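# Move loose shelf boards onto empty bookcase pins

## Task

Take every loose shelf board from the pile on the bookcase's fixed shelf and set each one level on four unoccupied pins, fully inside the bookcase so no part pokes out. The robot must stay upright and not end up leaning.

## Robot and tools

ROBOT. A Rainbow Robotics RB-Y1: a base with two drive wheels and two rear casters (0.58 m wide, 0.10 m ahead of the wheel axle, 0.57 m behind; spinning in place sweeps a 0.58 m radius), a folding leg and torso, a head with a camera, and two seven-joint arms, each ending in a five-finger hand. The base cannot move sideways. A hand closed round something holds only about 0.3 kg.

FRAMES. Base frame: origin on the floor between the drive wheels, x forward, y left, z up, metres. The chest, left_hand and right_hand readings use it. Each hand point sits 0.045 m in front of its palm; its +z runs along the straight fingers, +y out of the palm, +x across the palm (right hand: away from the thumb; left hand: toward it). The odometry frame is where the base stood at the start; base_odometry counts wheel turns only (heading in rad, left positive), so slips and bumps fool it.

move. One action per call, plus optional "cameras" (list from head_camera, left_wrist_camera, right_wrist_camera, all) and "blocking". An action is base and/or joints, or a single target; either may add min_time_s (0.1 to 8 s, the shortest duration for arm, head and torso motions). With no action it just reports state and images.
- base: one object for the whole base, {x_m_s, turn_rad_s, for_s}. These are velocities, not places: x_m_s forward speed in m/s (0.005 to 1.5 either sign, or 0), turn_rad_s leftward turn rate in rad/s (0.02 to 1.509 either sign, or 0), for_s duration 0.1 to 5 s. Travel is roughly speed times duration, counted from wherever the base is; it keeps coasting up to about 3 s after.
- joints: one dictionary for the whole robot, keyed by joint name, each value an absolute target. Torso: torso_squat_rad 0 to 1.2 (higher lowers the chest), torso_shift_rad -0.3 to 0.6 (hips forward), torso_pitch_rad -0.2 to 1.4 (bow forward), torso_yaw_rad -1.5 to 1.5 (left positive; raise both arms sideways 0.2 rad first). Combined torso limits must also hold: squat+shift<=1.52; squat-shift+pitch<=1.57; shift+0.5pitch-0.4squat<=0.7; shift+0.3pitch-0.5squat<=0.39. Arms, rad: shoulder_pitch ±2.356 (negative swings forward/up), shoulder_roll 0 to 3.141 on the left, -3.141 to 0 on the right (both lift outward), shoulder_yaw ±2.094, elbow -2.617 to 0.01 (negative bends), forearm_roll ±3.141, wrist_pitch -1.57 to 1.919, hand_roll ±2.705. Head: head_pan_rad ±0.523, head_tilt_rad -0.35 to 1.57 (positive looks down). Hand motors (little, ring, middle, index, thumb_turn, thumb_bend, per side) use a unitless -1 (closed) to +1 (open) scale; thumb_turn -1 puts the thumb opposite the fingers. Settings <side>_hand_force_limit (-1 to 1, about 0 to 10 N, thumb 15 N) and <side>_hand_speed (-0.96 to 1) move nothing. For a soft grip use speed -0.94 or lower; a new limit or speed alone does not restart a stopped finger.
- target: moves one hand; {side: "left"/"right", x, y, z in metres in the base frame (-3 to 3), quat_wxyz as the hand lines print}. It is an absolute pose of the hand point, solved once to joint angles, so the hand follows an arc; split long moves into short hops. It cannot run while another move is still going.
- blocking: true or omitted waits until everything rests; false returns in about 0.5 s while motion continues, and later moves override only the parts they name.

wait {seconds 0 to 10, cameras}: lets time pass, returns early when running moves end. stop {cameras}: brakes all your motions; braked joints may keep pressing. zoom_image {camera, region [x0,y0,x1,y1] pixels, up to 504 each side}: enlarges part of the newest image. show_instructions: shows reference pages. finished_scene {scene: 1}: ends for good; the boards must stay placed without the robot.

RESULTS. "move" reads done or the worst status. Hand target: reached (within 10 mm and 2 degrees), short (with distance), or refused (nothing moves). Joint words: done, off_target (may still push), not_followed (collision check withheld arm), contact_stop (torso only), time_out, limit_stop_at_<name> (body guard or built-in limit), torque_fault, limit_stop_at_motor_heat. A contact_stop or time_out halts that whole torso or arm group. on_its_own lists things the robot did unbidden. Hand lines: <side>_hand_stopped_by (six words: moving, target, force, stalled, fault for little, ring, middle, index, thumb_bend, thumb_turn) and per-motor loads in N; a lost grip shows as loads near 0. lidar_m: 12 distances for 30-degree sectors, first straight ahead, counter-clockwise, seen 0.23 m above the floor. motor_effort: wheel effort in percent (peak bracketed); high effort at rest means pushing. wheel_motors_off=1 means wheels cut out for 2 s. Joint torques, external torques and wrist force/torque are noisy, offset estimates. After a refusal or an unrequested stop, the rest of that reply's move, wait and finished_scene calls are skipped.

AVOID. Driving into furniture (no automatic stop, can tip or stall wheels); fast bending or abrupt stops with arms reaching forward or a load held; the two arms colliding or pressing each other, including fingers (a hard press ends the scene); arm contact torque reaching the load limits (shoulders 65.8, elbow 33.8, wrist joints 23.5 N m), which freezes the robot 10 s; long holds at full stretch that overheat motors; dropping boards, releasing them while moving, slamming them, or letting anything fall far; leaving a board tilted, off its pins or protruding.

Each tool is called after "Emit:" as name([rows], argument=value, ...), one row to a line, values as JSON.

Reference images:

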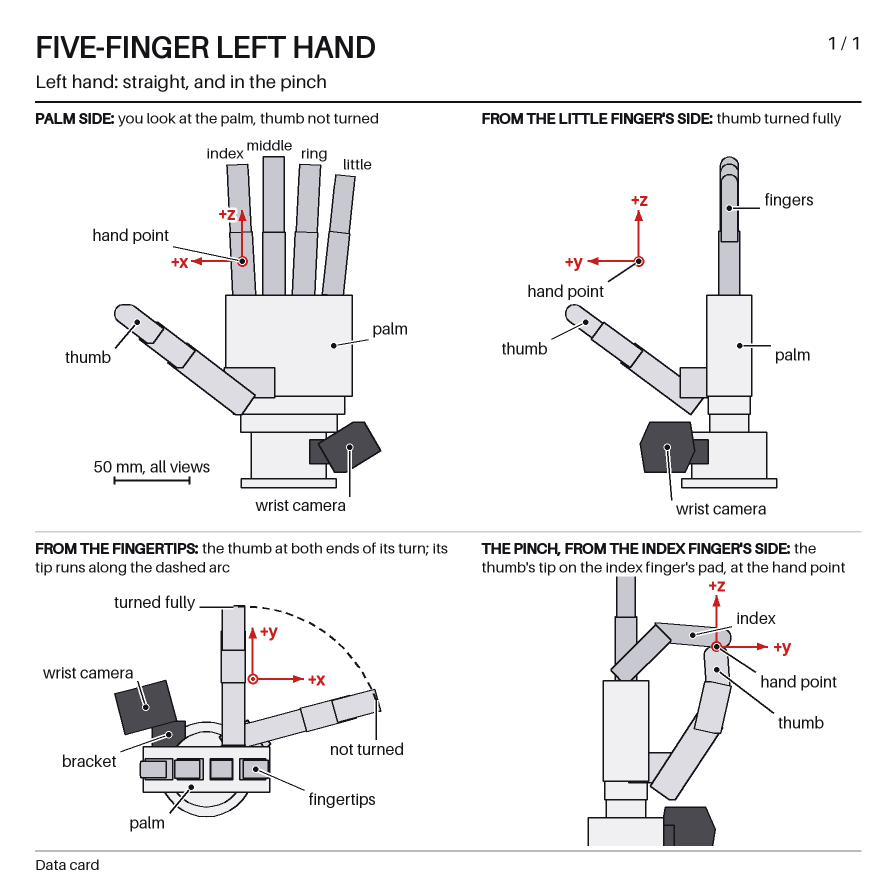

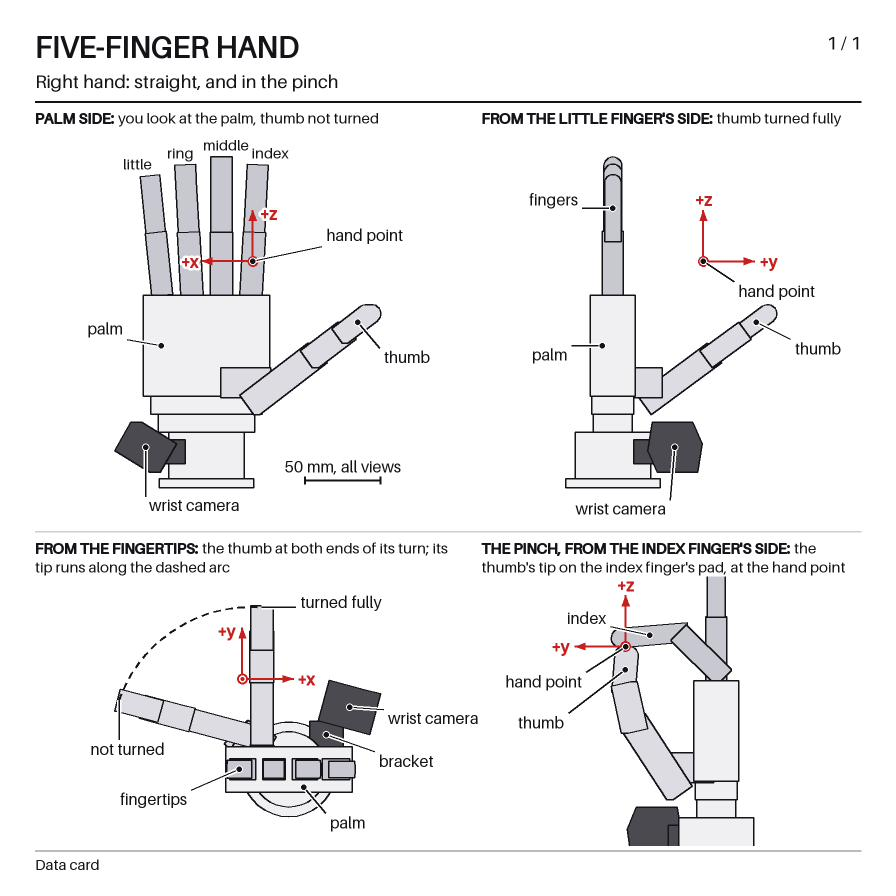

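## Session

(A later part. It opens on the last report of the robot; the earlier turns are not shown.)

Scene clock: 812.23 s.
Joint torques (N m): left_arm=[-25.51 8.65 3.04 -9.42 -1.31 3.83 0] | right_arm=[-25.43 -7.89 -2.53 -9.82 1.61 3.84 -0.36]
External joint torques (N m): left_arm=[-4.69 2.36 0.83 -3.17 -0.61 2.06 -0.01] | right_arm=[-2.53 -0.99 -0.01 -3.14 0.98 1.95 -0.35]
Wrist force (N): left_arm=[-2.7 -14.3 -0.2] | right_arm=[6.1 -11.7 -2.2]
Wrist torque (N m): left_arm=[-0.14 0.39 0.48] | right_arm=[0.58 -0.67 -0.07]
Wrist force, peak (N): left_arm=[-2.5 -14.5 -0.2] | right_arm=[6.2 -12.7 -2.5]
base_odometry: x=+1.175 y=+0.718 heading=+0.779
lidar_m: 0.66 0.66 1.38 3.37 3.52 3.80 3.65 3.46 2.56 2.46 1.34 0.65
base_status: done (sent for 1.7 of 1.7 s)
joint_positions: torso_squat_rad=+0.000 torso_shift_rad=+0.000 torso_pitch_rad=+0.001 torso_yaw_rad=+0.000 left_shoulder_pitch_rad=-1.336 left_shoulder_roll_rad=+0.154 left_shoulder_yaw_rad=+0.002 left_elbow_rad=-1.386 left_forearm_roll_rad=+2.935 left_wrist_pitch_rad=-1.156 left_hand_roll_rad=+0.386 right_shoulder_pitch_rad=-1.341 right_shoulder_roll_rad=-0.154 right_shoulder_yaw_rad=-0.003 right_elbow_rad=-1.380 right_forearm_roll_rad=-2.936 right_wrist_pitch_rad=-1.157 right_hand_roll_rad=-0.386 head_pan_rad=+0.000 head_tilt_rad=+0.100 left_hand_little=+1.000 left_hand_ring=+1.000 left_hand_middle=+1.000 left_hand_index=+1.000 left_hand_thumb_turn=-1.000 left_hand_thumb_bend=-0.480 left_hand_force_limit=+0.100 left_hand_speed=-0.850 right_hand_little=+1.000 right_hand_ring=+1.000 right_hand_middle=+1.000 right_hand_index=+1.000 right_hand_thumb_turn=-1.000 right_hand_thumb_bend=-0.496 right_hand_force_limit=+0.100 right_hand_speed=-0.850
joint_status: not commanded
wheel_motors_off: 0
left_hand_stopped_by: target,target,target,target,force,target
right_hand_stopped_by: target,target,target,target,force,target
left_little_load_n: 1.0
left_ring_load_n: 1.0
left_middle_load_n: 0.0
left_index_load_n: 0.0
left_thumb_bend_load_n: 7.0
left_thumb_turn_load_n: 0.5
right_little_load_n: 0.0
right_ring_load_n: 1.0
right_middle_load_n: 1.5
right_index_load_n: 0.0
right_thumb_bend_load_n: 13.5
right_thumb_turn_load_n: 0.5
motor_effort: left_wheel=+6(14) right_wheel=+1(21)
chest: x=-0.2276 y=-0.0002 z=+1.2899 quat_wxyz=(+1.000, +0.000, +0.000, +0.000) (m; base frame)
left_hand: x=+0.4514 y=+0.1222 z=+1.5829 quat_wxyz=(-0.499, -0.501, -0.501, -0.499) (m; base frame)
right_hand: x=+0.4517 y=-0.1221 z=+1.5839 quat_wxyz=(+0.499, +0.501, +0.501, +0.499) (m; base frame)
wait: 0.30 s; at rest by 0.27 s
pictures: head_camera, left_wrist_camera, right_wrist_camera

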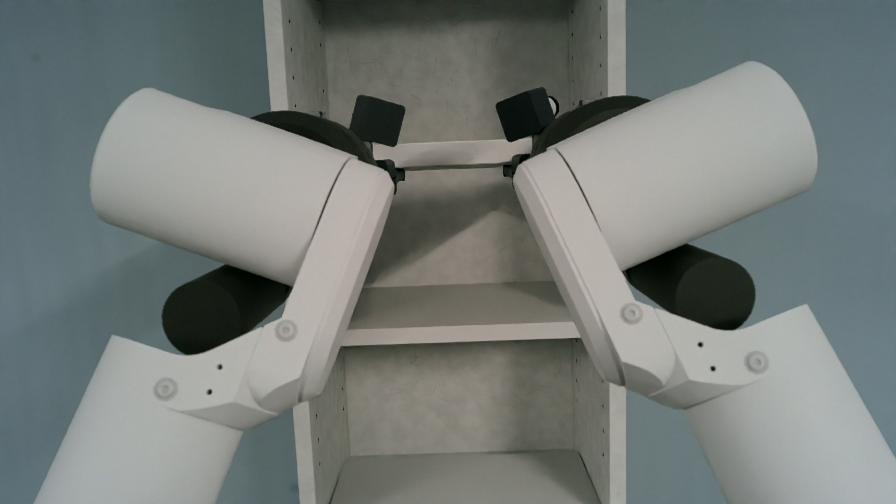

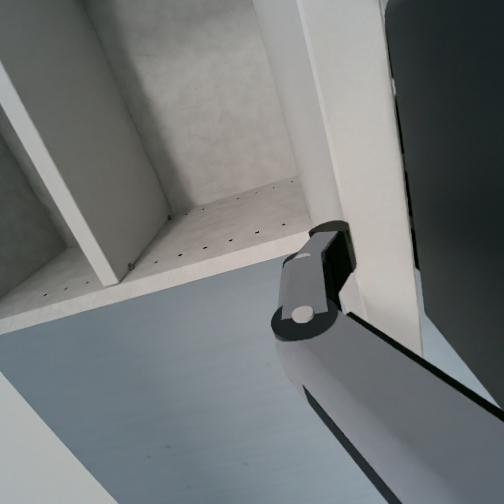

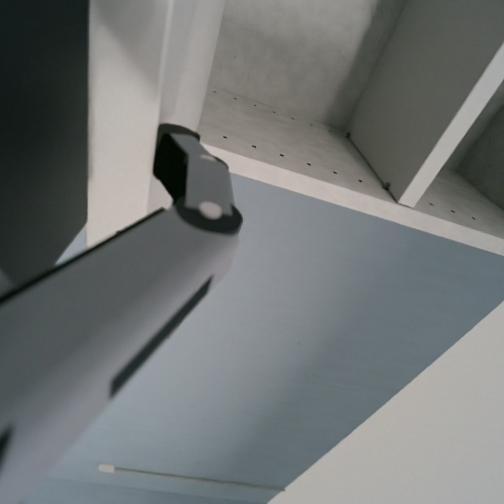

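Emit:
move(base={"x_m_s": 0.05, "for_s": 3.0})

Emit:
wait(seconds=0.3, cameras=["all"])

Scene clock: 817.87 s.
Joint torques (N m): left_arm=[-25.2 9.21 3.47 -9.55 -1.92 3.51 0.03] | right_arm=[-25.79 -7.54 -2.01 -9.72 0.47 4.32 -0.28]
External joint torques (N m): left_arm=[-4.38 2.92 1.26 -3.3 -1.22 1.73 0.02] | right_arm=[-2.89 -0.64 0.51 -3.04 -0.16 2.42 -0.27]
Wrist force (N): left_arm=[-5.5 -12.9 -0.7] | right_arm=[0.1 -10.6 -2.4]
Wrist torque (N m): left_arm=[-0.17 0.28 0.35] | right_arm=[0.58 -0.73 -0.27]
Wrist force, peak (N): left_arm=[-7.1 -14.2 3.9] | right_arm=[2.8 -13.3 -4.8]
move: done
base_odometry: x=+1.281 y=+0.823 heading=+0.780
lidar_m: 0.65 0.52 1.17 3.34 3.52 3.96 3.80 3.47 2.55 2.46 1.15 0.51
base_status: done (sent for 3 of 3 s)
joint_positions: torso_squat_rad=+0.000 torso_shift_rad=+0.000 torso_pitch_rad=+0.001 torso_yaw_rad=+0.000 left_shoulder_pitch_rad=-1.336 left_shoulder_roll_rad=+0.154 left_shoulder_yaw_rad=+0.002 left_elbow_rad=-1.386 left_forearm_roll_rad=+2.935 left_wrist_pitch_rad=-1.156 left_hand_roll_rad=+0.386 right_shoulder_pitch_rad=-1.341 right_shoulder_roll_rad=-0.154 right_shoulder_yaw_rad=-0.003 right_elbow_rad=-1.380 right_forearm_roll_rad=-2.935 right_wrist_pitch_rad=-1.157 right_hand_roll_rad=-0.386 head_pan_rad=+0.000 head_tilt_rad=+0.100 left_hand_little=+1.000 left_hand_ring=+1.000 left_hand_middle=+1.000 left_hand_index=+1.000 left_hand_thumb_turn=-1.000 left_hand_thumb_bend=-0.481 left_hand_force_limit=+0.100 left_hand_speed=-0.850 right_hand_little=+1.000 right_hand_ring=+1.000 right_hand_middle=+1.000 right_hand_index=+1.000 right_hand_thumb_turn=-1.000 right_hand_thumb_bend=-0.496 right_hand_force_limit=+0.100 right_hand_speed=-0.850
joint_status: not commanded
wheel_motors_off: 0
left_hand_stopped_by: target,target,target,target,force,target
right_hand_stopped_by: target,target,target,target,force,target
left_little_load_n: 0.5
left_ring_load_n: 1.0
left_middle_load_n: 0.0
left_index_load_n: 0.0
left_thumb_bend_load_n: 6.5
left_thumb_turn_load_n: 0.5
right_little_load_n: 0.0
right_ring_load_n: 0.5
right_middle_load_n: 1.5
right_index_load_n: 0.0
right_thumb_bend_load_n: 13.0
right_thumb_turn_load_n: 1.5
motor_effort: left_wheel=+6(26) right_wheel=-9(16)
chest: x=-0.2276 y=-0.0004 z=+1.2899 quat_wxyz=(+1.000, +0.000, +0.000, +0.000) (m; base frame)
left_hand: x=+0.4514 y=+0.1217 z=+1.5829 quat_wxyz=(-0.499, -0.501, -0.501, -0.499) (m; base frame)
right_hand: x=+0.4518 y=-0.1226 z=+1.5838 quat_wxyz=(+0.499, +0.501, +0.501, +0.499) (m; base frame)
pictures: none

Scene clock: 818.17 s.
Joint torques (N m): left_arm=[-25.7 9.42 3.36 -9.24 -2.1 3.53 -0.01] | right_arm=[-25.57 -7.67 -2.04 -9.84 0.53 4.39 -0.22]
External joint torques (N m): left_arm=[-4.87 3.13 1.16 -2.99 -1.4 1.76 -0.02] | right_arm=[-2.67 -0.77 0.47 -3.16 -0.11 2.5 -0.21]
Wrist force (N): left_arm=[-5.2 -13.2 -0.7] | right_arm=[0.6 -11.7 -2.8]
Wrist torque (N m): left_arm=[-0.16 0.26 0.35] | right_arm=[0.51 -0.76 -0.33]
Wrist force, peak (N): left_arm=[-5.4 -14.2 1.9] | right_arm=[0.4 -12.7 -3.4]
base_odometry: x=+1.281 y=+0.823 heading=+0.780
lidar_m: 0.67 0.52 1.16 3.33 3.52 3.96 3.80 3.47 2.55 2.46 1.13 0.51
base_status: done (sent for 3 of 3 s)
joint_positions: torso_squat_rad=+0.000 torso_shift_rad=+0.000 torso_pitch_rad=+0.001 torso_yaw_rad=+0.000 left_shoulder_pitch_rad=-1.336 left_shoulder_roll_rad=+0.154 left_shoulder_yaw_rad=+0.002 left_elbow_rad=-1.386 left_forearm_roll_rad=+2.935 left_wrist_pitch_rad=-1.156 left_hand_roll_rad=+0.386 right_shoulder_pitch_rad=-1.341 right_shoulder_roll_rad=-0.154 right_shoulder_yaw_rad=-0.003 right_elbow_rad=-1.380 right_forearm_roll_rad=-2.935 right_wrist_pitch_rad=-1.157 right_hand_roll_rad=-0.386 head_pan_rad=+0.000 head_tilt_rad=+0.100 left_hand_little=+1.000 left_hand_ring=+1.000 left_hand_middle=+1.000 left_hand_index=+1.000 left_hand_thumb_turn=-1.000 left_hand_thumb_bend=-0.481 left_hand_force_limit=+0.100 left_hand_speed=-0.850 right_hand_little=+1.000 right_hand_ring=+1.000 right_hand_middle=+1.000 right_hand_index=+1.000 right_hand_thumb_turn=-1.000 right_hand_thumb_bend=-0.496 right_hand_force_limit=+0.100 right_hand_speed=-0.850
joint_status: not commanded
wheel_motors_off: 0
left_hand_stopped_by: target,target,target,target,force,target
right_hand_stopped_by: target,target,target,target,force,target
left_little_load_n: 0.5
left_ring_load_n: 0.5
left_middle_load_n: 0.0
left_index_load_n: 0.0
left_thumb_bend_load_n: 6.5
left_thumb_turn_load_n: 0.5
right_little_load_n: 0.0
right_ring_load_n: 1.0
right_middle_load_n: 1.5
right_index_load_n: 0.0
right_thumb_bend_load_n: 13.5
right_thumb_turn_load_n: 1.0
motor_effort: left_wheel=+6(26) right_wheel=-9(16)
chest: x=-0.2276 y=-0.0004 z=+1.2899 quat_wxyz=(+1.000, +0.000, +0.000, +0.000) (m; base frame)
left_hand: x=+0.4514 y=+0.1217 z=+1.5829 quat_wxyz=(-0.499, -0.501, -0.501, -0.499) (m; base frame)
right_hand: x=+0.4518 y=-0.1226 z=+1.5838 quat_wxyz=(+0.499, +0.501, +0.501, +0.499) (m; base frame)
wait: 0.30 s; at rest by 0.27 s
pictures: head_camera, left_wrist_camera, right_wrist_camera

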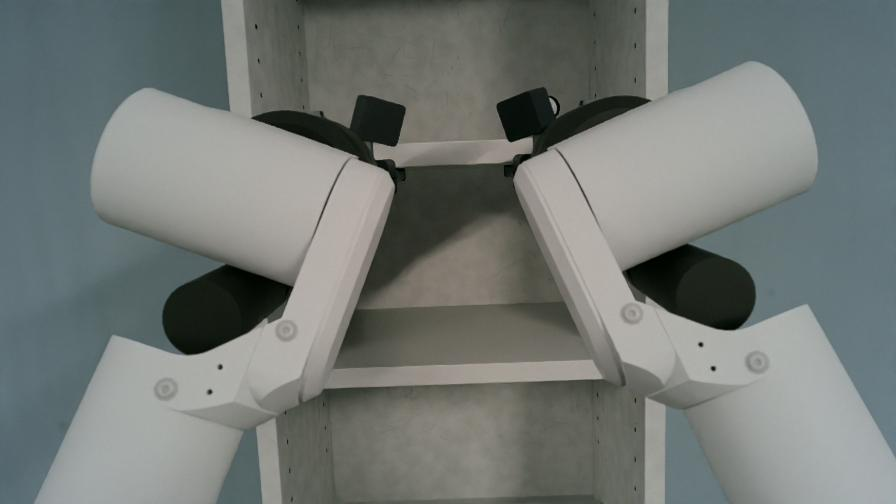

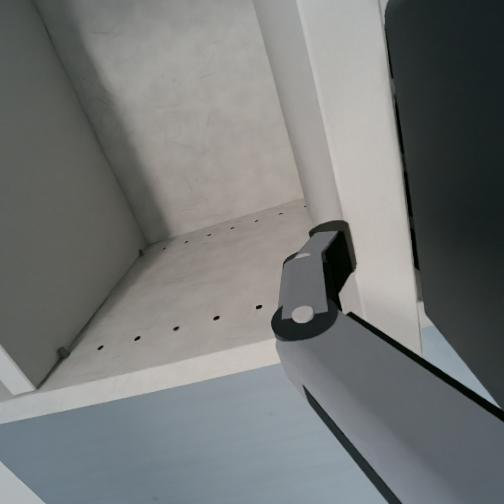

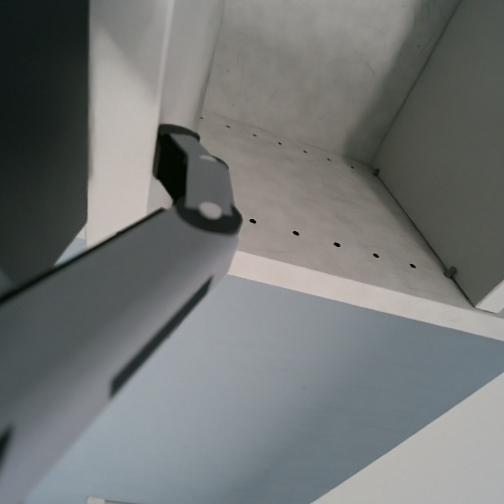

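Emit:
move(base={"turn_rad_s": -0.02, "for_s": 0.1})

Emit:
move(base={"x_m_s": 0.03, "for_s": 1.0})

Scene clock: 829.43 s.
Joint torques (N m): left_arm=[-25.52 9.12 3.39 -9.25 -1.81 3.56 0.13] | right_arm=[-25.61 -7.47 -1.9 -9.77 0.54 4.4 -0.24]
External joint torques (N m): left_arm=[-4.69 2.84 1.19 -3 -1.11 1.79 0.12] | right_arm=[-2.71 -0.57 0.62 -3.09 -0.09 2.51 -0.24]
Wrist force (N): left_arm=[-5.3 -13.4 1.0] | right_arm=[1.4 -11.1 -3.5]
Wrist torque (N m): left_arm=[-0.23 0.29 0.32] | right_arm=[0.68 -0.90 -0.24]
Wrist force, peak (N): left_arm=[-5.0 -14.5 0.5] | right_arm=[1.1 -13.1 -3.3]
move: done
base_odometry: x=+1.281 y=+0.823 heading=+0.780
lidar_m: 0.66 0.51 1.16 3.32 3.52 3.96 3.80 3.48 2.54 2.46 1.14 0.51
base_status: done (sent for 0.1 of 0.1 s)
joint_positions: torso_squat_rad=+0.000 torso_shift_rad=+0.000 torso_pitch_rad=+0.001 torso_yaw_rad=+0.000 left_shoulder_pitch_rad=-1.336 left_shoulder_roll_rad=+0.154 left_shoulder_yaw_rad=+0.002 left_elbow_rad=-1.386 left_forearm_roll_rad=+2.935 left_wrist_pitch_rad=-1.156 left_hand_roll_rad=+0.386 right_shoulder_pitch_rad=-1.341 right_shoulder_roll_rad=-0.154 right_shoulder_yaw_rad=-0.003 right_elbow_rad=-1.380 right_forearm_roll_rad=-2.935 right_wrist_pitch_rad=-1.157 right_hand_roll_rad=-0.386 head_pan_rad=+0.000 head_tilt_rad=+0.100 left_hand_little=+1.000 left_hand_ring=+1.000 left_hand_middle=+1.000 left_hand_index=+1.000 left_hand_thumb_turn=-1.000 left_hand_thumb_bend=-0.481 left_hand_force_limit=+0.100 left_hand_speed=-0.850 right_hand_little=+1.000 right_hand_ring=+1.000 right_hand_middle=+1.000 right_hand_index=+1.000 right_hand_thumb_turn=-1.000 right_hand_thumb_bend=-0.496 right_hand_force_limit=+0.100 right_hand_speed=-0.850
joint_status: not commanded
wheel_motors_off: 0
left_hand_stopped_by: target,target,target,target,force,target
right_hand_stopped_by: target,target,target,target,force,target
left_little_load_n: 0.5
left_ring_load_n: 0.5
left_middle_load_n: 0.0
left_index_load_n: 0.0
left_thumb_bend_load_n: 6.0
left_thumb_turn_load_n: 0.0
right_little_load_n: 0.0
right_ring_load_n: 1.0
right_middle_load_n: 1.5
right_index_load_n: 0.0
right_thumb_bend_load_n: 13.5
right_thumb_turn_load_n: 1.0
motor_effort: left_wheel=+9(16) right_wheel=-10(17)
chest: x=-0.2276 y=-0.0004 z=+1.2899 quat_wxyz=(+1.000, +0.000, +0.000, +0.000) (m; base frame)
left_hand: x=+0.4514 y=+0.1217 z=+1.5829 quat_wxyz=(-0.499, -0.501, -0.501, -0.499) (m; base frame)
right_hand: x=+0.4518 y=-0.1226 z=+1.5838 quat_wxyz=(+0.499, +0.501, +0.501, +0.499) (m; base frame)
pictures: none

Scene clock: 830.90 s.
Joint torques (N m): left_arm=[-24.74 9.42 3.44 -9.13 -2.13 3.49 0.05] | right_arm=[-26.33 -6.84 -1.62 -10.1 0.21 4.53 -0.23]
External joint torques (N m): left_arm=[-3.92 3.14 1.24 -2.88 -1.43 1.71 0.04] | right_arm=[-3.43 0.06 0.89 -3.42 -0.43 2.64 -0.23]
Wrist force (N): left_arm=[-6.1 -13.9 -1.4] | right_arm=[-0.3 -11.3 -1.1]
Wrist torque (N m): left_arm=[-0.11 0.19 0.31] | right_arm=[0.50 -0.91 -0.28]
Wrist force, peak (N): left_arm=[-6.0 -14.9 -3.1] | right_arm=[-1.0 -12.8 -3.0]
move: done
base_odometry: x=+1.303 y=+0.844 heading=+0.781
lidar_m: 0.65 0.49 1.12 3.20 3.51 3.98 3.83 3.47 2.55 2.46 1.09 0.49
base_status: done (sent for 1 of 1 s)
joint_positions: torso_squat_rad=+0.000 torso_shift_rad=+0.000 torso_pitch_rad=+0.001 torso_yaw_rad=+0.000 left_shoulder_pitch_rad=-1.336 left_shoulder_roll_rad=+0.154 left_shoulder_yaw_rad=+0.002 left_elbow_rad=-1.386 left_forearm_roll_rad=+2.935 left_wrist_pitch_rad=-1.156 left_hand_roll_rad=+0.386 right_shoulder_pitch_rad=-1.341 right_shoulder_roll_rad=-0.154 right_shoulder_yaw_rad=-0.003 right_elbow_rad=-1.380 right_forearm_roll_rad=-2.935 right_wrist_pitch_rad=-1.157 right_hand_roll_rad=-0.386 head_pan_rad=+0.000 head_tilt_rad=+0.100 left_hand_little=+1.000 left_hand_ring=+1.000 left_hand_middle=+1.000 left_hand_index=+1.000 left_hand_thumb_turn=-1.000 left_hand_thumb_bend=-0.481 left_hand_force_limit=+0.100 left_hand_speed=-0.850 right_hand_little=+1.000 right_hand_ring=+1.000 right_hand_middle=+1.000 right_hand_index=+1.000 right_hand_thumb_turn=-1.000 right_hand_thumb_bend=-0.496 right_hand_force_limit=+0.100 right_hand_speed=-0.850
joint_status: not commanded
wheel_motors_off: 0
left_hand_stopped_by: target,target,target,target,force,target
right_hand_stopped_by: target,target,target,target,force,target
left_little_load_n: 0.5
left_ring_load_n: 0.5
left_middle_load_n: 0.0
left_index_load_n: 0.0
left_thumb_bend_load_n: 6.5
left_thumb_turn_load_n: 0.5
right_little_load_n: 0.0
right_ring_load_n: 0.5
right_middle_load_n: 1.5
right_index_load_n: 0.0
right_thumb_bend_load_n: 13.5
right_thumb_turn_load_n: 1.0
motor_effort: left_wheel=+5(19) right_wheel=-8(12)
chest: x=-0.2276 y=-0.0004 z=+1.2899 quat_wxyz=(+1.000, +0.000, +0.000, +0.000) (m; base frame)
left_hand: x=+0.4514 y=+0.1216 z=+1.5830 quat_wxyz=(-0.499, -0.501, -0.500, -0.499) (m; base frame)
right_hand: x=+0.4518 y=-0.1229 z=+1.5837 quat_wxyz=(+0.499, +0.501, +0.501, +0.499) (m; base frame)
pictures: none

Emit:
move(base={"turn_rad_s": -0.03, "for_s": 0.15})

Emit:
wait(seconds=0.3, cameras=["all"])

Scene clock: 833.77 s.
Joint torques (N m): left_arm=[-24.95 9.53 3.59 -8.96 -1.33 4.05 0.02] | right_arm=[-26.34 -6.44 -1.62 -10.22 1.02 3.99 -0.16]
External joint torques (N m): left_arm=[-4.12 3.25 1.38 -2.71 -0.63 2.27 0.01] | right_arm=[-3.44 0.47 0.9 -3.54 0.38 2.1 -0.15]
Wrist force (N): left_arm=[-1.3 -13.3 -2.3] | right_arm=[4.0 -10.3 -0.3]
Wrist torque (N m): left_arm=[-0.06 0.14 0.55] | right_arm=[0.39 -0.82 -0.06]
Wrist force, peak (N): left_arm=[1.0 -15.0 -7.4] | right_arm=[6.1 -11.4 5.0]
move: done
base_odometry: x=+1.303 y=+0.844 heading=+0.777
lidar_m: 0.66 0.49 1.12 3.17 3.53 3.98 3.83 3.49 2.55 2.46 1.10 0.49
base_status: done (sent for 0.17 of 0.17 s)
joint_positions: torso_squat_rad=+0.000 torso_shift_rad=+0.000 torso_pitch_rad=+0.001 torso_yaw_rad=+0.000 left_shoulder_pitch_rad=-1.336 left_shoulder_roll_rad=+0.154 left_shoulder_yaw_rad=+0.002 left_elbow_rad=-1.386 left_forearm_roll_rad=+2.935 left_wrist_pitch_rad=-1.156 left_hand_roll_rad=+0.386 right_shoulder_pitch_rad=-1.341 right_shoulder_roll_rad=-0.154 right_shoulder_yaw_rad=-0.003 right_elbow_rad=-1.380 right_forearm_roll_rad=-2.935 right_wrist_pitch_rad=-1.157 right_hand_roll_rad=-0.386 head_pan_rad=+0.000 head_tilt_rad=+0.100 left_hand_little=+1.000 left_hand_ring=+1.000 left_hand_middle=+1.000 left_hand_index=+1.000 left_hand_thumb_turn=-1.000 left_hand_thumb_bend=-0.481 left_hand_force_limit=+0.100 left_hand_speed=-0.850 right_hand_little=+1.000 right_hand_ring=+1.000 right_hand_middle=+1.000 right_hand_index=+1.000 right_hand_thumb_turn=-1.000 right_hand_thumb_bend=-0.496 right_hand_force_limit=+0.100 right_hand_speed=-0.850
joint_status: not commanded
wheel_motors_off: 0
left_hand_stopped_by: target,target,target,target,force,target
right_hand_stopped_by: target,target,target,target,force,target
left_little_load_n: 0.5
left_ring_load_n: 0.5
left_middle_load_n: 0.0
left_index_load_n: 0.0
left_thumb_bend_load_n: 6.0
left_thumb_turn_load_n: 0.5
right_little_load_n: 0.0
right_ring_load_n: 0.5
right_middle_load_n: 1.5
right_index_load_n: 0.0
right_thumb_bend_load_n: 13.5
right_thumb_turn_load_n: 1.0
motor_effort: left_wheel=+7(19) right_wheel=-9(20)
chest: x=-0.2276 y=-0.0003 z=+1.2899 quat_wxyz=(+1.000, +0.000, +0.000, +0.000) (m; base frame)
left_hand: x=+0.4513 y=+0.1220 z=+1.5830 quat_wxyz=(-0.499, -0.501, -0.501, -0.499) (m; base frame)
right_hand: x=+0.4519 y=-0.1225 z=+1.5838 quat_wxyz=(+0.499, +0.501, +0.501, +0.499) (m; base frame)
pictures: none

Scene clock: 834.07 s.
Joint torques (N m): left_arm=[-24.78 9.51 3.29 -8.84 -1.28 3.89 -0.03] | right_arm=[-26.01 -6.87 -1.36 -10.04 1.07 4.06 -0.25]
External joint torques (N m): left_arm=[-3.95 3.24 1.09 -2.59 -0.58 2.11 -0.04] | right_arm=[-3.11 0.04 1.16 -3.36 0.44 2.17 -0.24]
Wrist force (N): left_arm=[-1.3 -13.5 -2.1] | right_arm=[4.1 -10.8 -1.3]
Wrist torque (N m): left_arm=[-0.05 0.15 0.54] | right_arm=[0.46 -0.76 -0.08]
Wrist force, peak (N): left_arm=[-1.0 -14.9 -2.0] | right_arm=[4.2 -12.8 -0.6]
base_odometry: x=+1.303 y=+0.844 heading=+0.777
lidar_m: 0.67 0.49 1.12 3.17 3.51 3.99 3.83 3.48 2.56 2.46 1.11 0.49
base_status: done (sent for 0.17 of 0.17 s)
joint_positions: torso_squat_rad=+0.000 torso_shift_rad=+0.000 torso_pitch_rad=+0.001 torso_yaw_rad=+0.000 left_shoulder_pitch_rad=-1.336 left_shoulder_roll_rad=+0.154 left_shoulder_yaw_rad=+0.002 left_elbow_rad=-1.386 left_forearm_roll_rad=+2.935 left_wrist_pitch_rad=-1.156 left_hand_roll_rad=+0.386 right_shoulder_pitch_rad=-1.341 right_shoulder_roll_rad=-0.154 right_shoulder_yaw_rad=-0.003 right_elbow_rad=-1.380 right_forearm_roll_rad=-2.935 right_wrist_pitch_rad=-1.157 right_hand_roll_rad=-0.386 head_pan_rad=+0.000 head_tilt_rad=+0.100 left_hand_little=+1.000 left_hand_ring=+1.000 left_hand_middle=+1.000 left_hand_index=+1.000 left_hand_thumb_turn=-1.000 left_hand_thumb_bend=-0.481 left_hand_force_limit=+0.100 left_hand_speed=-0.850 right_hand_little=+1.000 right_hand_ring=+1.000 right_hand_middle=+1.000 right_hand_index=+1.000 right_hand_thumb_turn=-1.000 right_hand_thumb_bend=-0.496 right_hand_force_limit=+0.100 right_hand_speed=-0.850
joint_status: not commanded
wheel_motors_off: 0
left_hand_stopped_by: target,target,target,target,force,target
right_hand_stopped_by: target,target,target,target,force,target
left_little_load_n: 0.5
left_ring_load_n: 1.0
left_middle_load_n: 0.0
left_index_load_n: 0.0
left_thumb_bend_load_n: 6.0
left_thumb_turn_load_n: 0.5
right_little_load_n: 0.0
right_ring_load_n: 0.5
right_middle_load_n: 1.5
right_index_load_n: 0.5
right_thumb_bend_load_n: 13.5
right_thumb_turn_load_n: 1.0
motor_effort: left_wheel=+8(19) right_wheel=-9(20)
chest: x=-0.2276 y=-0.0003 z=+1.2899 quat_wxyz=(+1.000, +0.000, +0.000, +0.000) (m; base frame)
left_hand: x=+0.4513 y=+0.1220 z=+1.5830 quat_wxyz=(-0.499, -0.501, -0.501, -0.499) (m; base frame)
right_hand: x=+0.4519 y=-0.1225 z=+1.5838 quat_wxyz=(+0.499, +0.501, +0.501, +0.499) (m; base frame)
wait: 0.30 s; at rest by 0.27 s
pictures: head_camera, left_wrist_camera, right_wrist_camera

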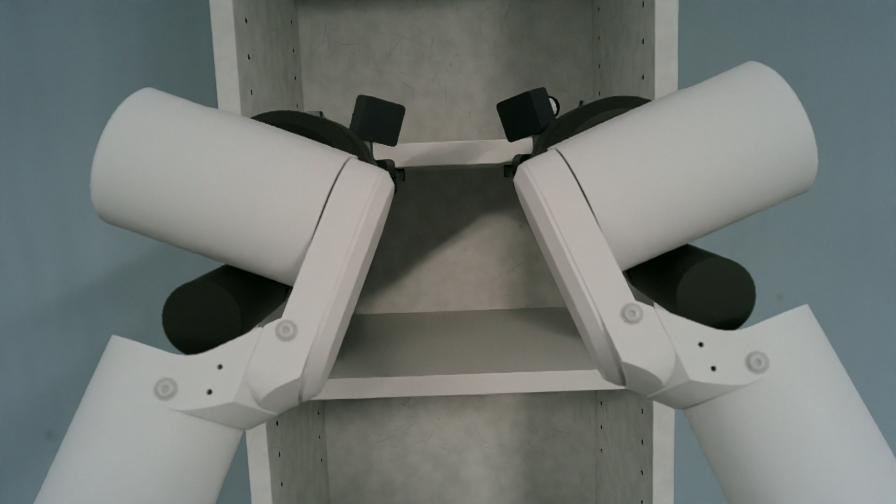

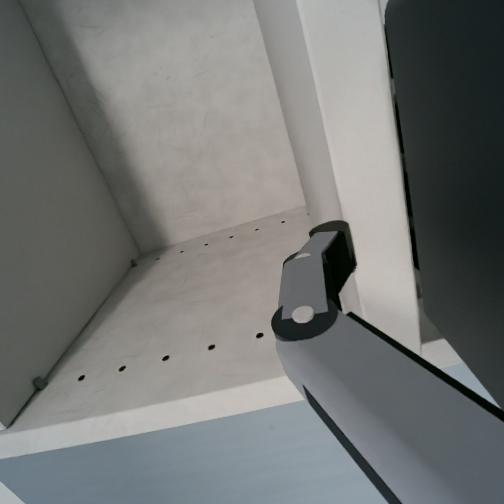

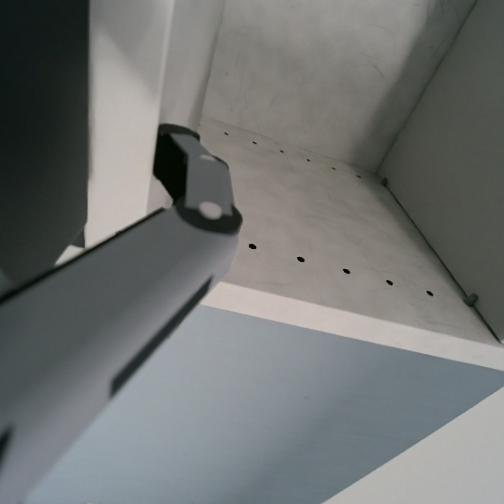

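Emit:
move(base={"x_m_s": 0.03, "for_s": 1.0})

Emit:
wait(seconds=0.3, cameras=["all"])

Scene clock: 837.73 s.
Joint torques (N m): left_arm=[-25.23 9.48 3.32 -8.21 -1.34 4.1 0.02] | right_arm=[-26.28 -6.56 -1.78 -10.05 1.16 3.57 -0.33]
External joint torques (N m): left_arm=[-4.4 3.2 1.12 -1.96 -0.64 2.33 0.01] | right_arm=[-3.38 0.35 0.74 -3.37 0.53 1.68 -0.33]
Wrist force (N): left_arm=[-1.5 -13.9 -4.7] | right_arm=[3.6 -9.4 -2.0]
Wrist torque (N m): left_arm=[0.15 0.06 0.70] | right_arm=[0.46 -0.53 -0.08]
Wrist force, peak (N): left_arm=[-1.7 -16.9 -16.2] | right_arm=[5.4 -12.2 -0.8]
move: done
base_odometry: x=+1.324 y=+0.865 heading=+0.777
lidar_m: 0.66 0.46 1.08 3.02 3.51 4.02 3.86 3.49 2.56 2.46 1.06 0.47
base_status: done (sent for 1 of 1 s)
joint_positions: torso_squat_rad=+0.000 torso_shift_rad=+0.000 torso_pitch_rad=+0.001 torso_yaw_rad=+0.000 left_shoulder_pitch_rad=-1.336 left_shoulder_roll_rad=+0.154 left_shoulder_yaw_rad=+0.002 left_elbow_rad=-1.386 left_forearm_roll_rad=+2.935 left_wrist_pitch_rad=-1.156 left_hand_roll_rad=+0.386 right_shoulder_pitch_rad=-1.341 right_shoulder_roll_rad=-0.154 right_shoulder_yaw_rad=-0.003 right_elbow_rad=-1.380 right_forearm_roll_rad=-2.935 right_wrist_pitch_rad=-1.157 right_hand_roll_rad=-0.386 head_pan_rad=+0.000 head_tilt_rad=+0.100 left_hand_little=+1.000 left_hand_ring=+1.000 left_hand_middle=+1.000 left_hand_index=+1.000 left_hand_thumb_turn=-1.000 left_hand_thumb_bend=-0.481 left_hand_force_limit=+0.100 left_hand_speed=-0.850 right_hand_little=+1.000 right_hand_ring=+1.000 right_hand_middle=+1.000 right_hand_index=+1.000 right_hand_thumb_turn=-1.000 right_hand_thumb_bend=-0.496 right_hand_force_limit=+0.100 right_hand_speed=-0.850
joint_status: not commanded
wheel_motors_off: 0
left_hand_stopped_by: target,target,target,target,force,target
right_hand_stopped_by: target,target,target,target,force,target
left_little_load_n: 0.5
left_ring_load_n: 0.5
left_middle_load_n: 0.5
left_index_load_n: 0.0
left_thumb_bend_load_n: 9.0
left_thumb_turn_load_n: 0.5
right_little_load_n: 0.5
right_ring_load_n: 1.0
right_middle_load_n: 1.0
right_index_load_n: 0.0
right_thumb_bend_load_n: 13.5
right_thumb_turn_load_n: 2.0
motor_effort: left_wheel=-1(19) right_wheel=-1(6)
chest: x=-0.2277 y=-0.0003 z=+1.2899 quat_wxyz=(+1.000, +0.000, +0.000, +0.000) (m; base frame)
left_hand: x=+0.4511 y=+0.1220 z=+1.5831 quat_wxyz=(-0.499, -0.501, -0.501, -0.499) (m; base frame)
right_hand: x=+0.4517 y=-0.1224 z=+1.5839 quat_wxyz=(+0.499, +0.501, +0.501, +0.499) (m; base frame)
pictures: none

Scene clock: 838.03 s.
Joint torques (N m): left_arm=[-25.29 9.59 3.35 -8.53 -1.12 4.18 0.16] | right_arm=[-26.27 -6.61 -1.4 -9.93 1.15 3.59 -0.2]
External joint torques (N m): left_arm=[-4.47 3.31 1.15 -2.28 -0.43 2.41 0.15] | right_arm=[-3.37 0.3 1.11 -3.25 0.52 1.69 -0.19]
Wrist force (N): left_arm=[-1.5 -14.0 -7.3] | right_arm=[3.2 -9.5 -0.7]
Wrist torque (N m): left_arm=[0.25 -0.06 0.73] | right_arm=[0.31 -0.50 -0.07]
Wrist force, peak (N): left_arm=[-1.1 -15.5 -7.1] | right_arm=[3.9 -11.8 -0.4]
base_odometry: x=+1.324 y=+0.865 heading=+0.777
lidar_m: 0.66 0.46 1.09 3.02 3.51 4.02 3.87 3.48 2.56 2.46 1.06 0.46
base_status: done (sent for 1 of 1 s)
joint_positions: torso_squat_rad=+0.000 torso_shift_rad=+0.000 torso_pitch_rad=+0.001 torso_yaw_rad=+0.000 left_shoulder_pitch_rad=-1.336 left_shoulder_roll_rad=+0.154 left_shoulder_yaw_rad=+0.002 left_elbow_rad=-1.386 left_forearm_roll_rad=+2.935 left_wrist_pitch_rad=-1.156 left_hand_roll_rad=+0.386 right_shoulder_pitch_rad=-1.341 right_shoulder_roll_rad=-0.154 right_shoulder_yaw_rad=-0.003 right_elbow_rad=-1.380 right_forearm_roll_rad=-2.935 right_wrist_pitch_rad=-1.157 right_hand_roll_rad=-0.386 head_pan_rad=+0.000 head_tilt_rad=+0.100 left_hand_little=+1.000 left_hand_ring=+1.000 left_hand_middle=+1.000 left_hand_index=+1.000 left_hand_thumb_turn=-1.000 left_hand_thumb_bend=-0.481 left_hand_force_limit=+0.100 left_hand_speed=-0.850 right_hand_little=+1.000 right_hand_ring=+1.000 right_hand_middle=+1.000 right_hand_index=+1.000 right_hand_thumb_turn=-1.000 right_hand_thumb_bend=-0.496 right_hand_force_limit=+0.100 right_hand_speed=-0.850
joint_status: not commanded
wheel_motors_off: 0
left_hand_stopped_by: target,target,target,target,force,target
right_hand_stopped_by: target,target,target,target,force,target
left_little_load_n: 1.0
left_ring_load_n: 1.0
left_middle_load_n: 0.0
left_index_load_n: 0.0
left_thumb_bend_load_n: 9.0
left_thumb_turn_load_n: 1.0
right_little_load_n: 0.0
right_ring_load_n: 1.0
right_middle_load_n: 1.5
right_index_load_n: 0.0
right_thumb_bend_load_n: 13.5
right_thumb_turn_load_n: 2.0
motor_effort: left_wheel=-1(19) right_wheel=-1(6)
chest: x=-0.2277 y=-0.0003 z=+1.2899 quat_wxyz=(+1.000, +0.000, +0.000, +0.000) (m; base frame)
left_hand: x=+0.4511 y=+0.1220 z=+1.5831 quat_wxyz=(-0.499, -0.501, -0.501, -0.499) (m; base frame)
right_hand: x=+0.4517 y=-0.1224 z=+1.5839 quat_wxyz=(+0.499, +0.501, +0.501, +0.499) (m; base frame)
wait: 0.30 s; at rest by 0.27 s
pictures: head_camera, left_wrist_camera, right_wrist_camera

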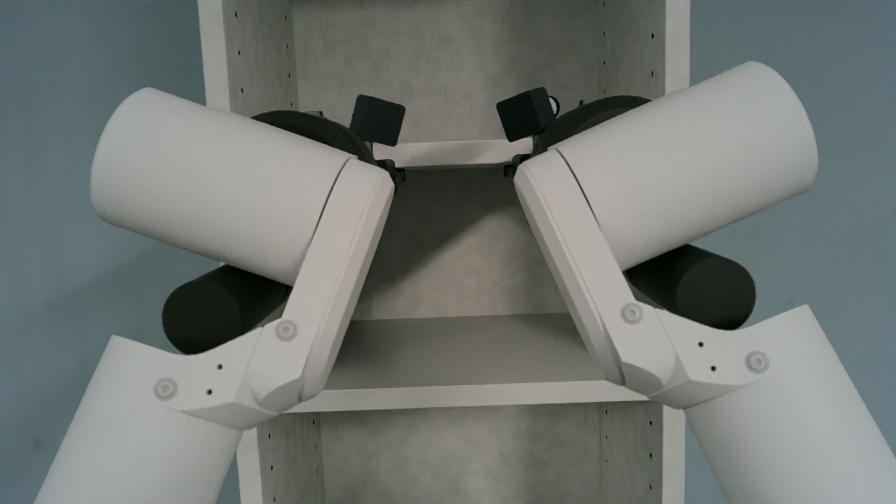

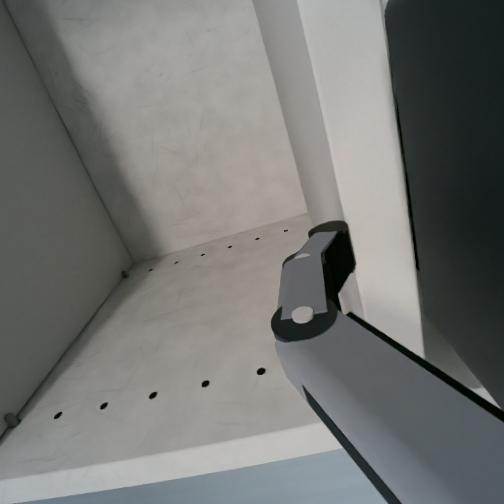

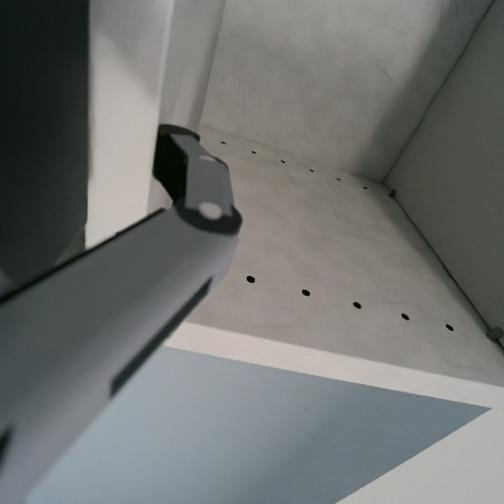

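Emit:
zoom_image(camera="left_wrist_camera", region=[220, 150, 470, 420])

Emit:
zoom_image(camera="right_wrist_camera", region=[60, 60, 310, 330])

Emit:
zoom_image(camera="head_camera", region=[330, 120, 570, 220])

Scaled by 1.867 from the camera's 504x504 image, which has a finer 720x720 frame.

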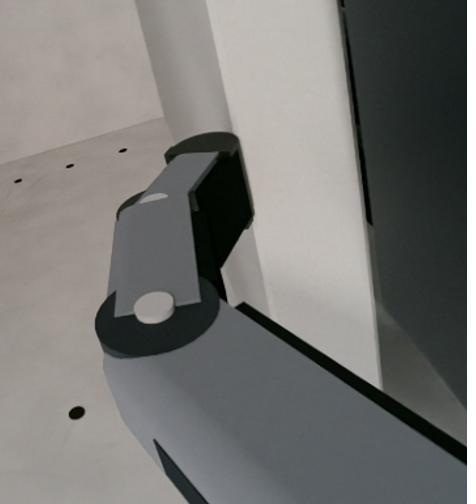

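Scaled by 1.867 from the camera's 504x504 image, which has a finer 720x720 frame.

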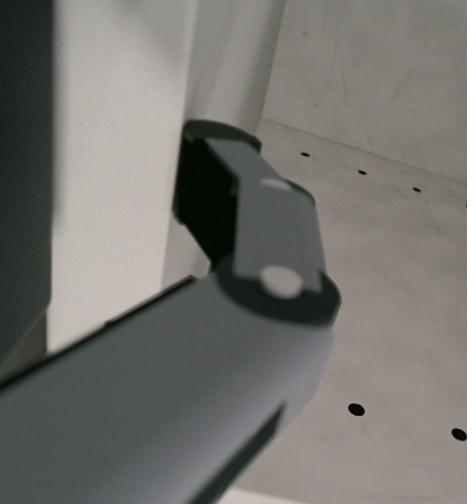

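Scaled by 2.100 from the camera's 896x504 image, which has a finer 1280x720 frame.

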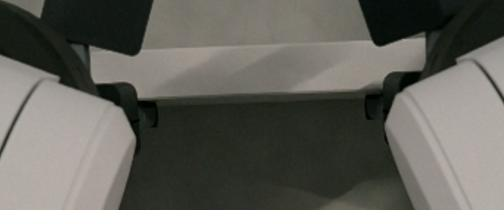

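Emit:
move(base={"x_m_s": 0.015, "for_s": 0.3})

Emit:
wait(seconds=0.2)

Scene clock: 861.53 s.
Joint torques (N m): left_arm=[-25.21 9.37 3.57 -7.34 -1.25 4.89 0.11] | right_arm=[-25.9 -6.9 -1.47 -7.93 0.97 5.37 -0.3]
External joint torques (N m): left_arm=[-4.4 3.08 1.36 -1.11 -0.55 3.12 0.1] | right_arm=[-3.01 0.02 1.05 -1.26 0.34 3.47 -0.29]
Wrist force (N): left_arm=[-1.2 -16.1 -14.9] | right_arm=[2.4 -15.0 -21.3]
Wrist torque (N m): left_arm=[1.35 -0.18 0.67] | right_arm=[1.90 -0.21 -0.36]
Wrist force, peak (N): left_arm=[-0.6 -16.3 -20.6] | right_arm=[2.0 -15.9 -26.2]
move: done
base_odometry: x=+1.327 y=+0.868 heading=+0.777
lidar_m: 0.65 0.45 1.07 3.00 3.51 4.01 3.87 3.49 2.56 2.46 1.05 0.46
base_status: done (sent for 0.3 of 0.3 s)
joint_positions: torso_squat_rad=+0.000 torso_shift_rad=-0.001 torso_pitch_rad=-0.001 torso_yaw_rad=+0.000 left_shoulder_pitch_rad=-1.336 left_shoulder_roll_rad=+0.154 left_shoulder_yaw_rad=+0.002 left_elbow_rad=-1.386 left_forearm_roll_rad=+2.935 left_wrist_pitch_rad=-1.156 left_hand_roll_rad=+0.386 right_shoulder_pitch_rad=-1.341 right_shoulder_roll_rad=-0.154 right_shoulder_yaw_rad=-0.003 right_elbow_rad=-1.380 right_forearm_roll_rad=-2.935 right_wrist_pitch_rad=-1.157 right_hand_roll_rad=-0.386 head_pan_rad=+0.000 head_tilt_rad=+0.100 left_hand_little=+1.000 left_hand_ring=+1.000 left_hand_middle=+1.000 left_hand_index=+1.000 left_hand_thumb_turn=-1.000 left_hand_thumb_bend=-0.480 left_hand_force_limit=+0.100 left_hand_speed=-0.850 right_hand_little=+1.000 right_hand_ring=+1.000 right_hand_middle=+1.000 right_hand_index=+1.000 right_hand_thumb_turn=-1.000 right_hand_thumb_bend=-0.496 right_hand_force_limit=+0.100 right_hand_speed=-0.850
joint_status: not commanded
wheel_motors_off: 0
left_hand_stopped_by: target,target,target,target,force,target
right_hand_stopped_by: target,target,target,target,force,target
left_little_load_n: 0.0
left_ring_load_n: 2.5
left_middle_load_n: 1.0
left_index_load_n: 0.0
left_thumb_bend_load_n: 14.5
left_thumb_turn_load_n: 1.5
right_little_load_n: 0.0
right_ring_load_n: 1.5
right_middle_load_n: 2.0
right_index_load_n: 0.5
right_thumb_bend_load_n: 17.0
right_thumb_turn_load_n: 2.0
motor_effort: left_wheel=+0(9) right_wheel=+5(14)
chest: x=-0.2287 y=-0.0003 z=+1.2899 quat_wxyz=(+1.000, +0.000, +0.000, +0.000) (m; base frame)
left_hand: x=+0.4497 y=+0.1220 z=+1.5841 quat_wxyz=(-0.500, -0.500, -0.500, -0.500) (m; base frame)
right_hand: x=+0.4502 y=-0.1224 z=+1.5850 quat_wxyz=(+0.500, +0.501, +0.501, +0.499) (m; base frame)
pictures: none

Scene clock: 861.73 s.
Joint torques (N m): left_arm=[-25.36 9.31 3.54 -7.33 -1.33 4.89 0.06] | right_arm=[-26.23 -6.81 -1.64 -8.03 1.02 5.43 -0.23]
External joint torques (N m): left_arm=[-4.54 3.03 1.34 -1.09 -0.64 3.12 0.05] | right_arm=[-3.34 0.11 0.88 -1.37 0.38 3.54 -0.23]
Wrist force (N): left_arm=[-1.3 -15.4 -15.0] | right_arm=[2.2 -14.7 -20.6]
Wrist torque (N m): left_arm=[1.37 -0.18 0.67] | right_arm=[1.77 -0.26 -0.37]
Wrist force, peak (N): left_arm=[-0.9 -16.8 -14.7] | right_arm=[2.7 -16.0 -20.7]
base_odometry: x=+1.327 y=+0.868 heading=+0.777
lidar_m: 0.68 0.45 1.06 3.00 3.52 4.02 3.86 3.49 2.55 2.46 1.05 0.45
base_status: done (sent for 0.3 of 0.3 s)
joint_positions: torso_squat_rad=+0.000 torso_shift_rad=-0.001 torso_pitch_rad=-0.001 torso_yaw_rad=+0.000 left_shoulder_pitch_rad=-1.336 left_shoulder_roll_rad=+0.154 left_shoulder_yaw_rad=+0.002 left_elbow_rad=-1.386 left_forearm_roll_rad=+2.935 left_wrist_pitch_rad=-1.156 left_hand_roll_rad=+0.386 right_shoulder_pitch_rad=-1.341 right_shoulder_roll_rad=-0.154 right_shoulder_yaw_rad=-0.003 right_elbow_rad=-1.380 right_forearm_roll_rad=-2.935 right_wrist_pitch_rad=-1.157 right_hand_roll_rad=-0.386 head_pan_rad=+0.000 head_tilt_rad=+0.100 left_hand_little=+1.000 left_hand_ring=+1.000 left_hand_middle=+1.000 left_hand_index=+1.000 left_hand_thumb_turn=-1.000 left_hand_thumb_bend=-0.480 left_hand_force_limit=+0.100 left_hand_speed=-0.850 right_hand_little=+1.000 right_hand_ring=+1.000 right_hand_middle=+1.000 right_hand_index=+1.000 right_hand_thumb_turn=-1.000 right_hand_thumb_bend=-0.496 right_hand_force_limit=+0.100 right_hand_speed=-0.850
joint_status: not commanded
wheel_motors_off: 0
left_hand_stopped_by: target,target,target,target,force,target
right_hand_stopped_by: target,target,target,target,force,target
left_little_load_n: 0.5
left_ring_load_n: 2.0
left_middle_load_n: 1.5
left_index_load_n: 0.0
left_thumb_bend_load_n: 14.5
left_thumb_turn_load_n: 1.5
right_little_load_n: 0.0
right_ring_load_n: 1.5
right_middle_load_n: 2.0
right_index_load_n: 0.5
right_thumb_bend_load_n: 17.0
right_thumb_turn_load_n: 2.0
motor_effort: left_wheel=+1(9) right_wheel=+4(14)
chest: x=-0.2287 y=-0.0003 z=+1.2899 quat_wxyz=(+1.000, +0.000, +0.000, +0.000) (m; base frame)
left_hand: x=+0.4497 y=+0.1220 z=+1.5841 quat_wxyz=(-0.500, -0.500, -0.500, -0.500) (m; base frame)
right_hand: x=+0.4502 y=-0.1224 z=+1.5850 quat_wxyz=(+0.500, +0.501, +0.501, +0.499) (m; base frame)
wait: 0.20 s; no rest
pictures: none

Emit:
wait(seconds=0, cameras=["all"])

Emit:
zoom_image(camera="head_camera", region=[390, 130, 520, 180])

Emit:
zoom_image(camera="head_camera", region=[390, 370, 520, 420])

Scene clock: 875.73 s.
Joint torques (N m): left_arm=[-25.22 9.66 3.09 -7.58 -1.27 4.85 0.14] | right_arm=[-25.91 -6.69 -1.76 -8.14 1.06 5.31 -0.21]
External joint torques (N m): left_arm=[-4.41 3.38 0.89 -1.34 -0.58 3.07 0.13] | right_arm=[-3.02 0.22 0.76 -1.47 0.43 3.42 -0.2]
Wrist force (N): left_arm=[-1.0 -16.8 -14.5] | right_arm=[1.7 -16.0 -19.4]
Wrist torque (N m): left_arm=[1.32 -0.17 0.67] | right_arm=[1.74 -0.13 -0.42]
Wrist force, peak (N): left_arm=[-1.4 -16.9 -14.6] | right_arm=[2.2 -16.2 -20.6]
base_odometry: x=+1.327 y=+0.868 heading=+0.777
lidar_m: 0.67 0.45 1.07 3.01 3.51 4.03 3.86 3.50 2.56 2.46 1.07 0.46
base_status: done (sent for 0.3 of 0.3 s)
joint_positions: torso_squat_rad=+0.000 torso_shift_rad=-0.001 torso_pitch_rad=-0.001 torso_yaw_rad=+0.000 left_shoulder_pitch_rad=-1.336 left_shoulder_roll_rad=+0.154 left_shoulder_yaw_rad=+0.002 left_elbow_rad=-1.386 left_forearm_roll_rad=+2.935 left_wrist_pitch_rad=-1.156 left_hand_roll_rad=+0.386 right_shoulder_pitch_rad=-1.341 right_shoulder_roll_rad=-0.154 right_shoulder_yaw_rad=-0.003 right_elbow_rad=-1.380 right_forearm_roll_rad=-2.935 right_wrist_pitch_rad=-1.157 right_hand_roll_rad=-0.386 head_pan_rad=+0.000 head_tilt_rad=+0.100 left_hand_little=+1.000 left_hand_ring=+1.000 left_hand_middle=+1.000 left_hand_index=+1.000 left_hand_thumb_turn=-1.000 left_hand_thumb_bend=-0.480 left_hand_force_limit=+0.100 left_hand_speed=-0.850 right_hand_little=+1.000 right_hand_ring=+1.000 right_hand_middle=+1.000 right_hand_index=+1.000 right_hand_thumb_turn=-1.000 right_hand_thumb_bend=-0.496 right_hand_force_limit=+0.100 right_hand_speed=-0.850
joint_status: not commanded
wheel_motors_off: 0
left_hand_stopped_by: target,target,target,target,force,target
right_hand_stopped_by: target,target,target,target,force,target
left_little_load_n: 0.0
left_ring_load_n: 2.0
left_middle_load_n: 1.5
left_index_load_n: 0.0
left_thumb_bend_load_n: 14.0
left_thumb_turn_load_n: 1.0
right_little_load_n: 0.0
right_ring_load_n: 1.5
right_middle_load_n: 2.5
right_index_load_n: 0.0
right_thumb_bend_load_n: 17.0
right_thumb_turn_load_n: 2.0
motor_effort: left_wheel=+1(9) right_wheel=+5(14)
chest: x=-0.2287 y=-0.0003 z=+1.2899 quat_wxyz=(+1.000, +0.000, +0.000, +0.000) (m; base frame)
left_hand: x=+0.4497 y=+0.1220 z=+1.5841 quat_wxyz=(-0.500, -0.500, -0.500, -0.500) (m; base frame)
right_hand: x=+0.4502 y=-0.1224 z=+1.5850 quat_wxyz=(+0.500, +0.501, +0.501, +0.499) (m; base frame)
pictures: head_camera, left_wrist_camera, right_wrist_camera

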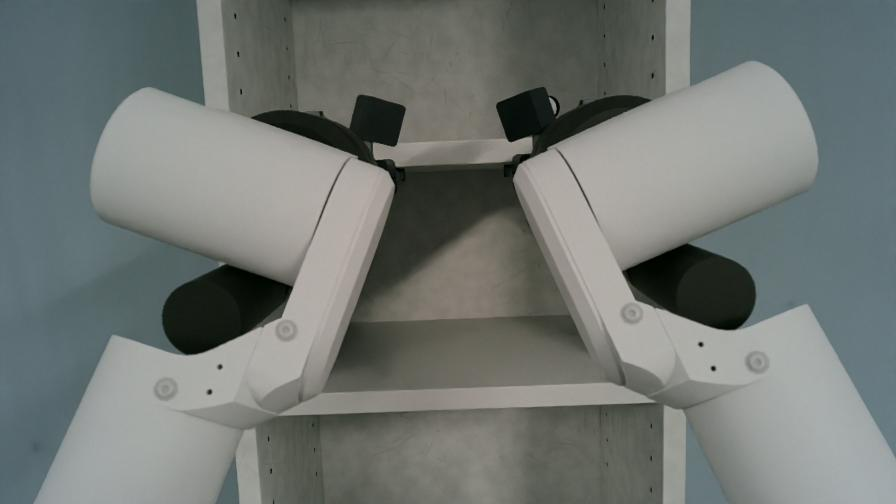

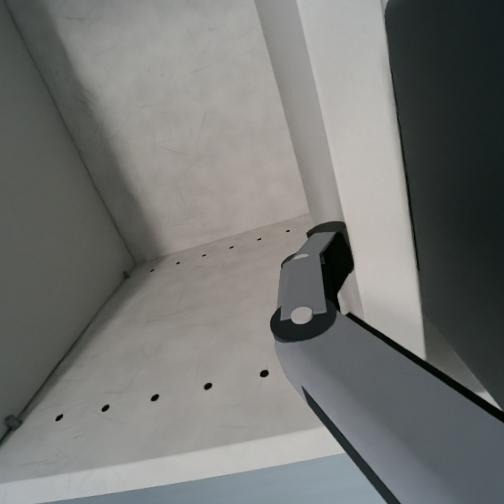

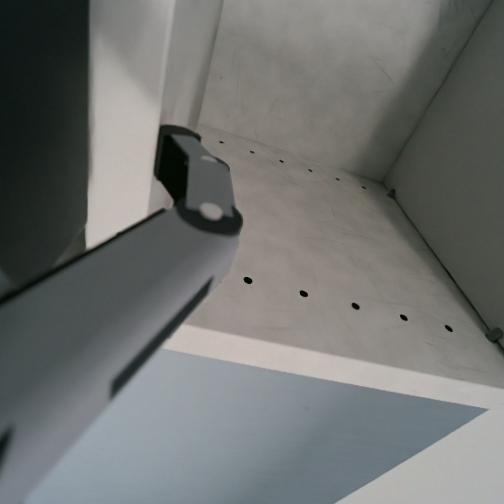

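Scaled by 3.877 from the camera's 896x504 image, which has a finer 1280x720 frame.

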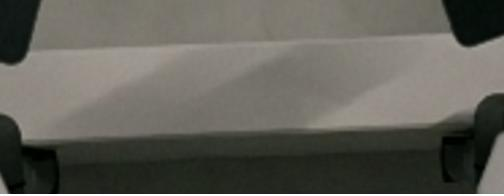

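Scaled by 3.877 from the camera's 896x504 image, which has a finer 1280x720 frame.

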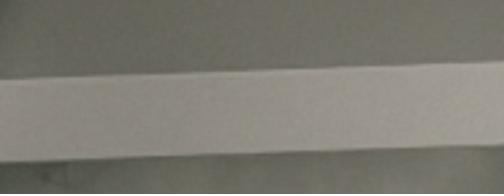

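Emit:
zoom_image(camera="left_wrist_camera", region=[330, 280, 504, 504])

Emit:
zoom_image(camera="right_wrist_camera", region=[0, 180, 240, 420])

Scaled by 2.250 from the camera's 504x504 image, which has a finer 720x720 frame.

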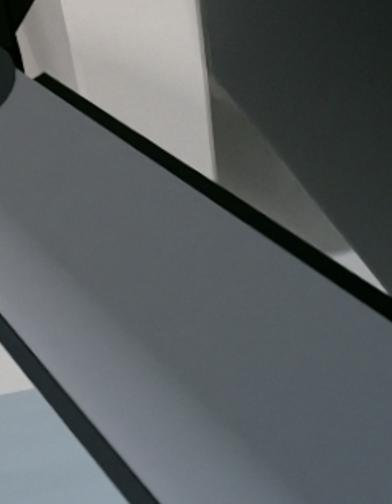

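Scaled by 2.100 from the camera's 504x504 image, which has a finer 720x720 frame.

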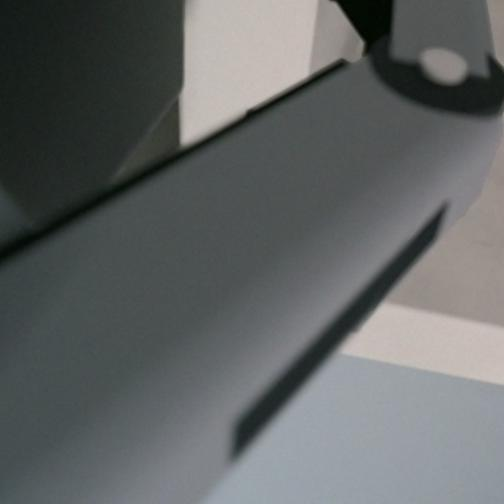

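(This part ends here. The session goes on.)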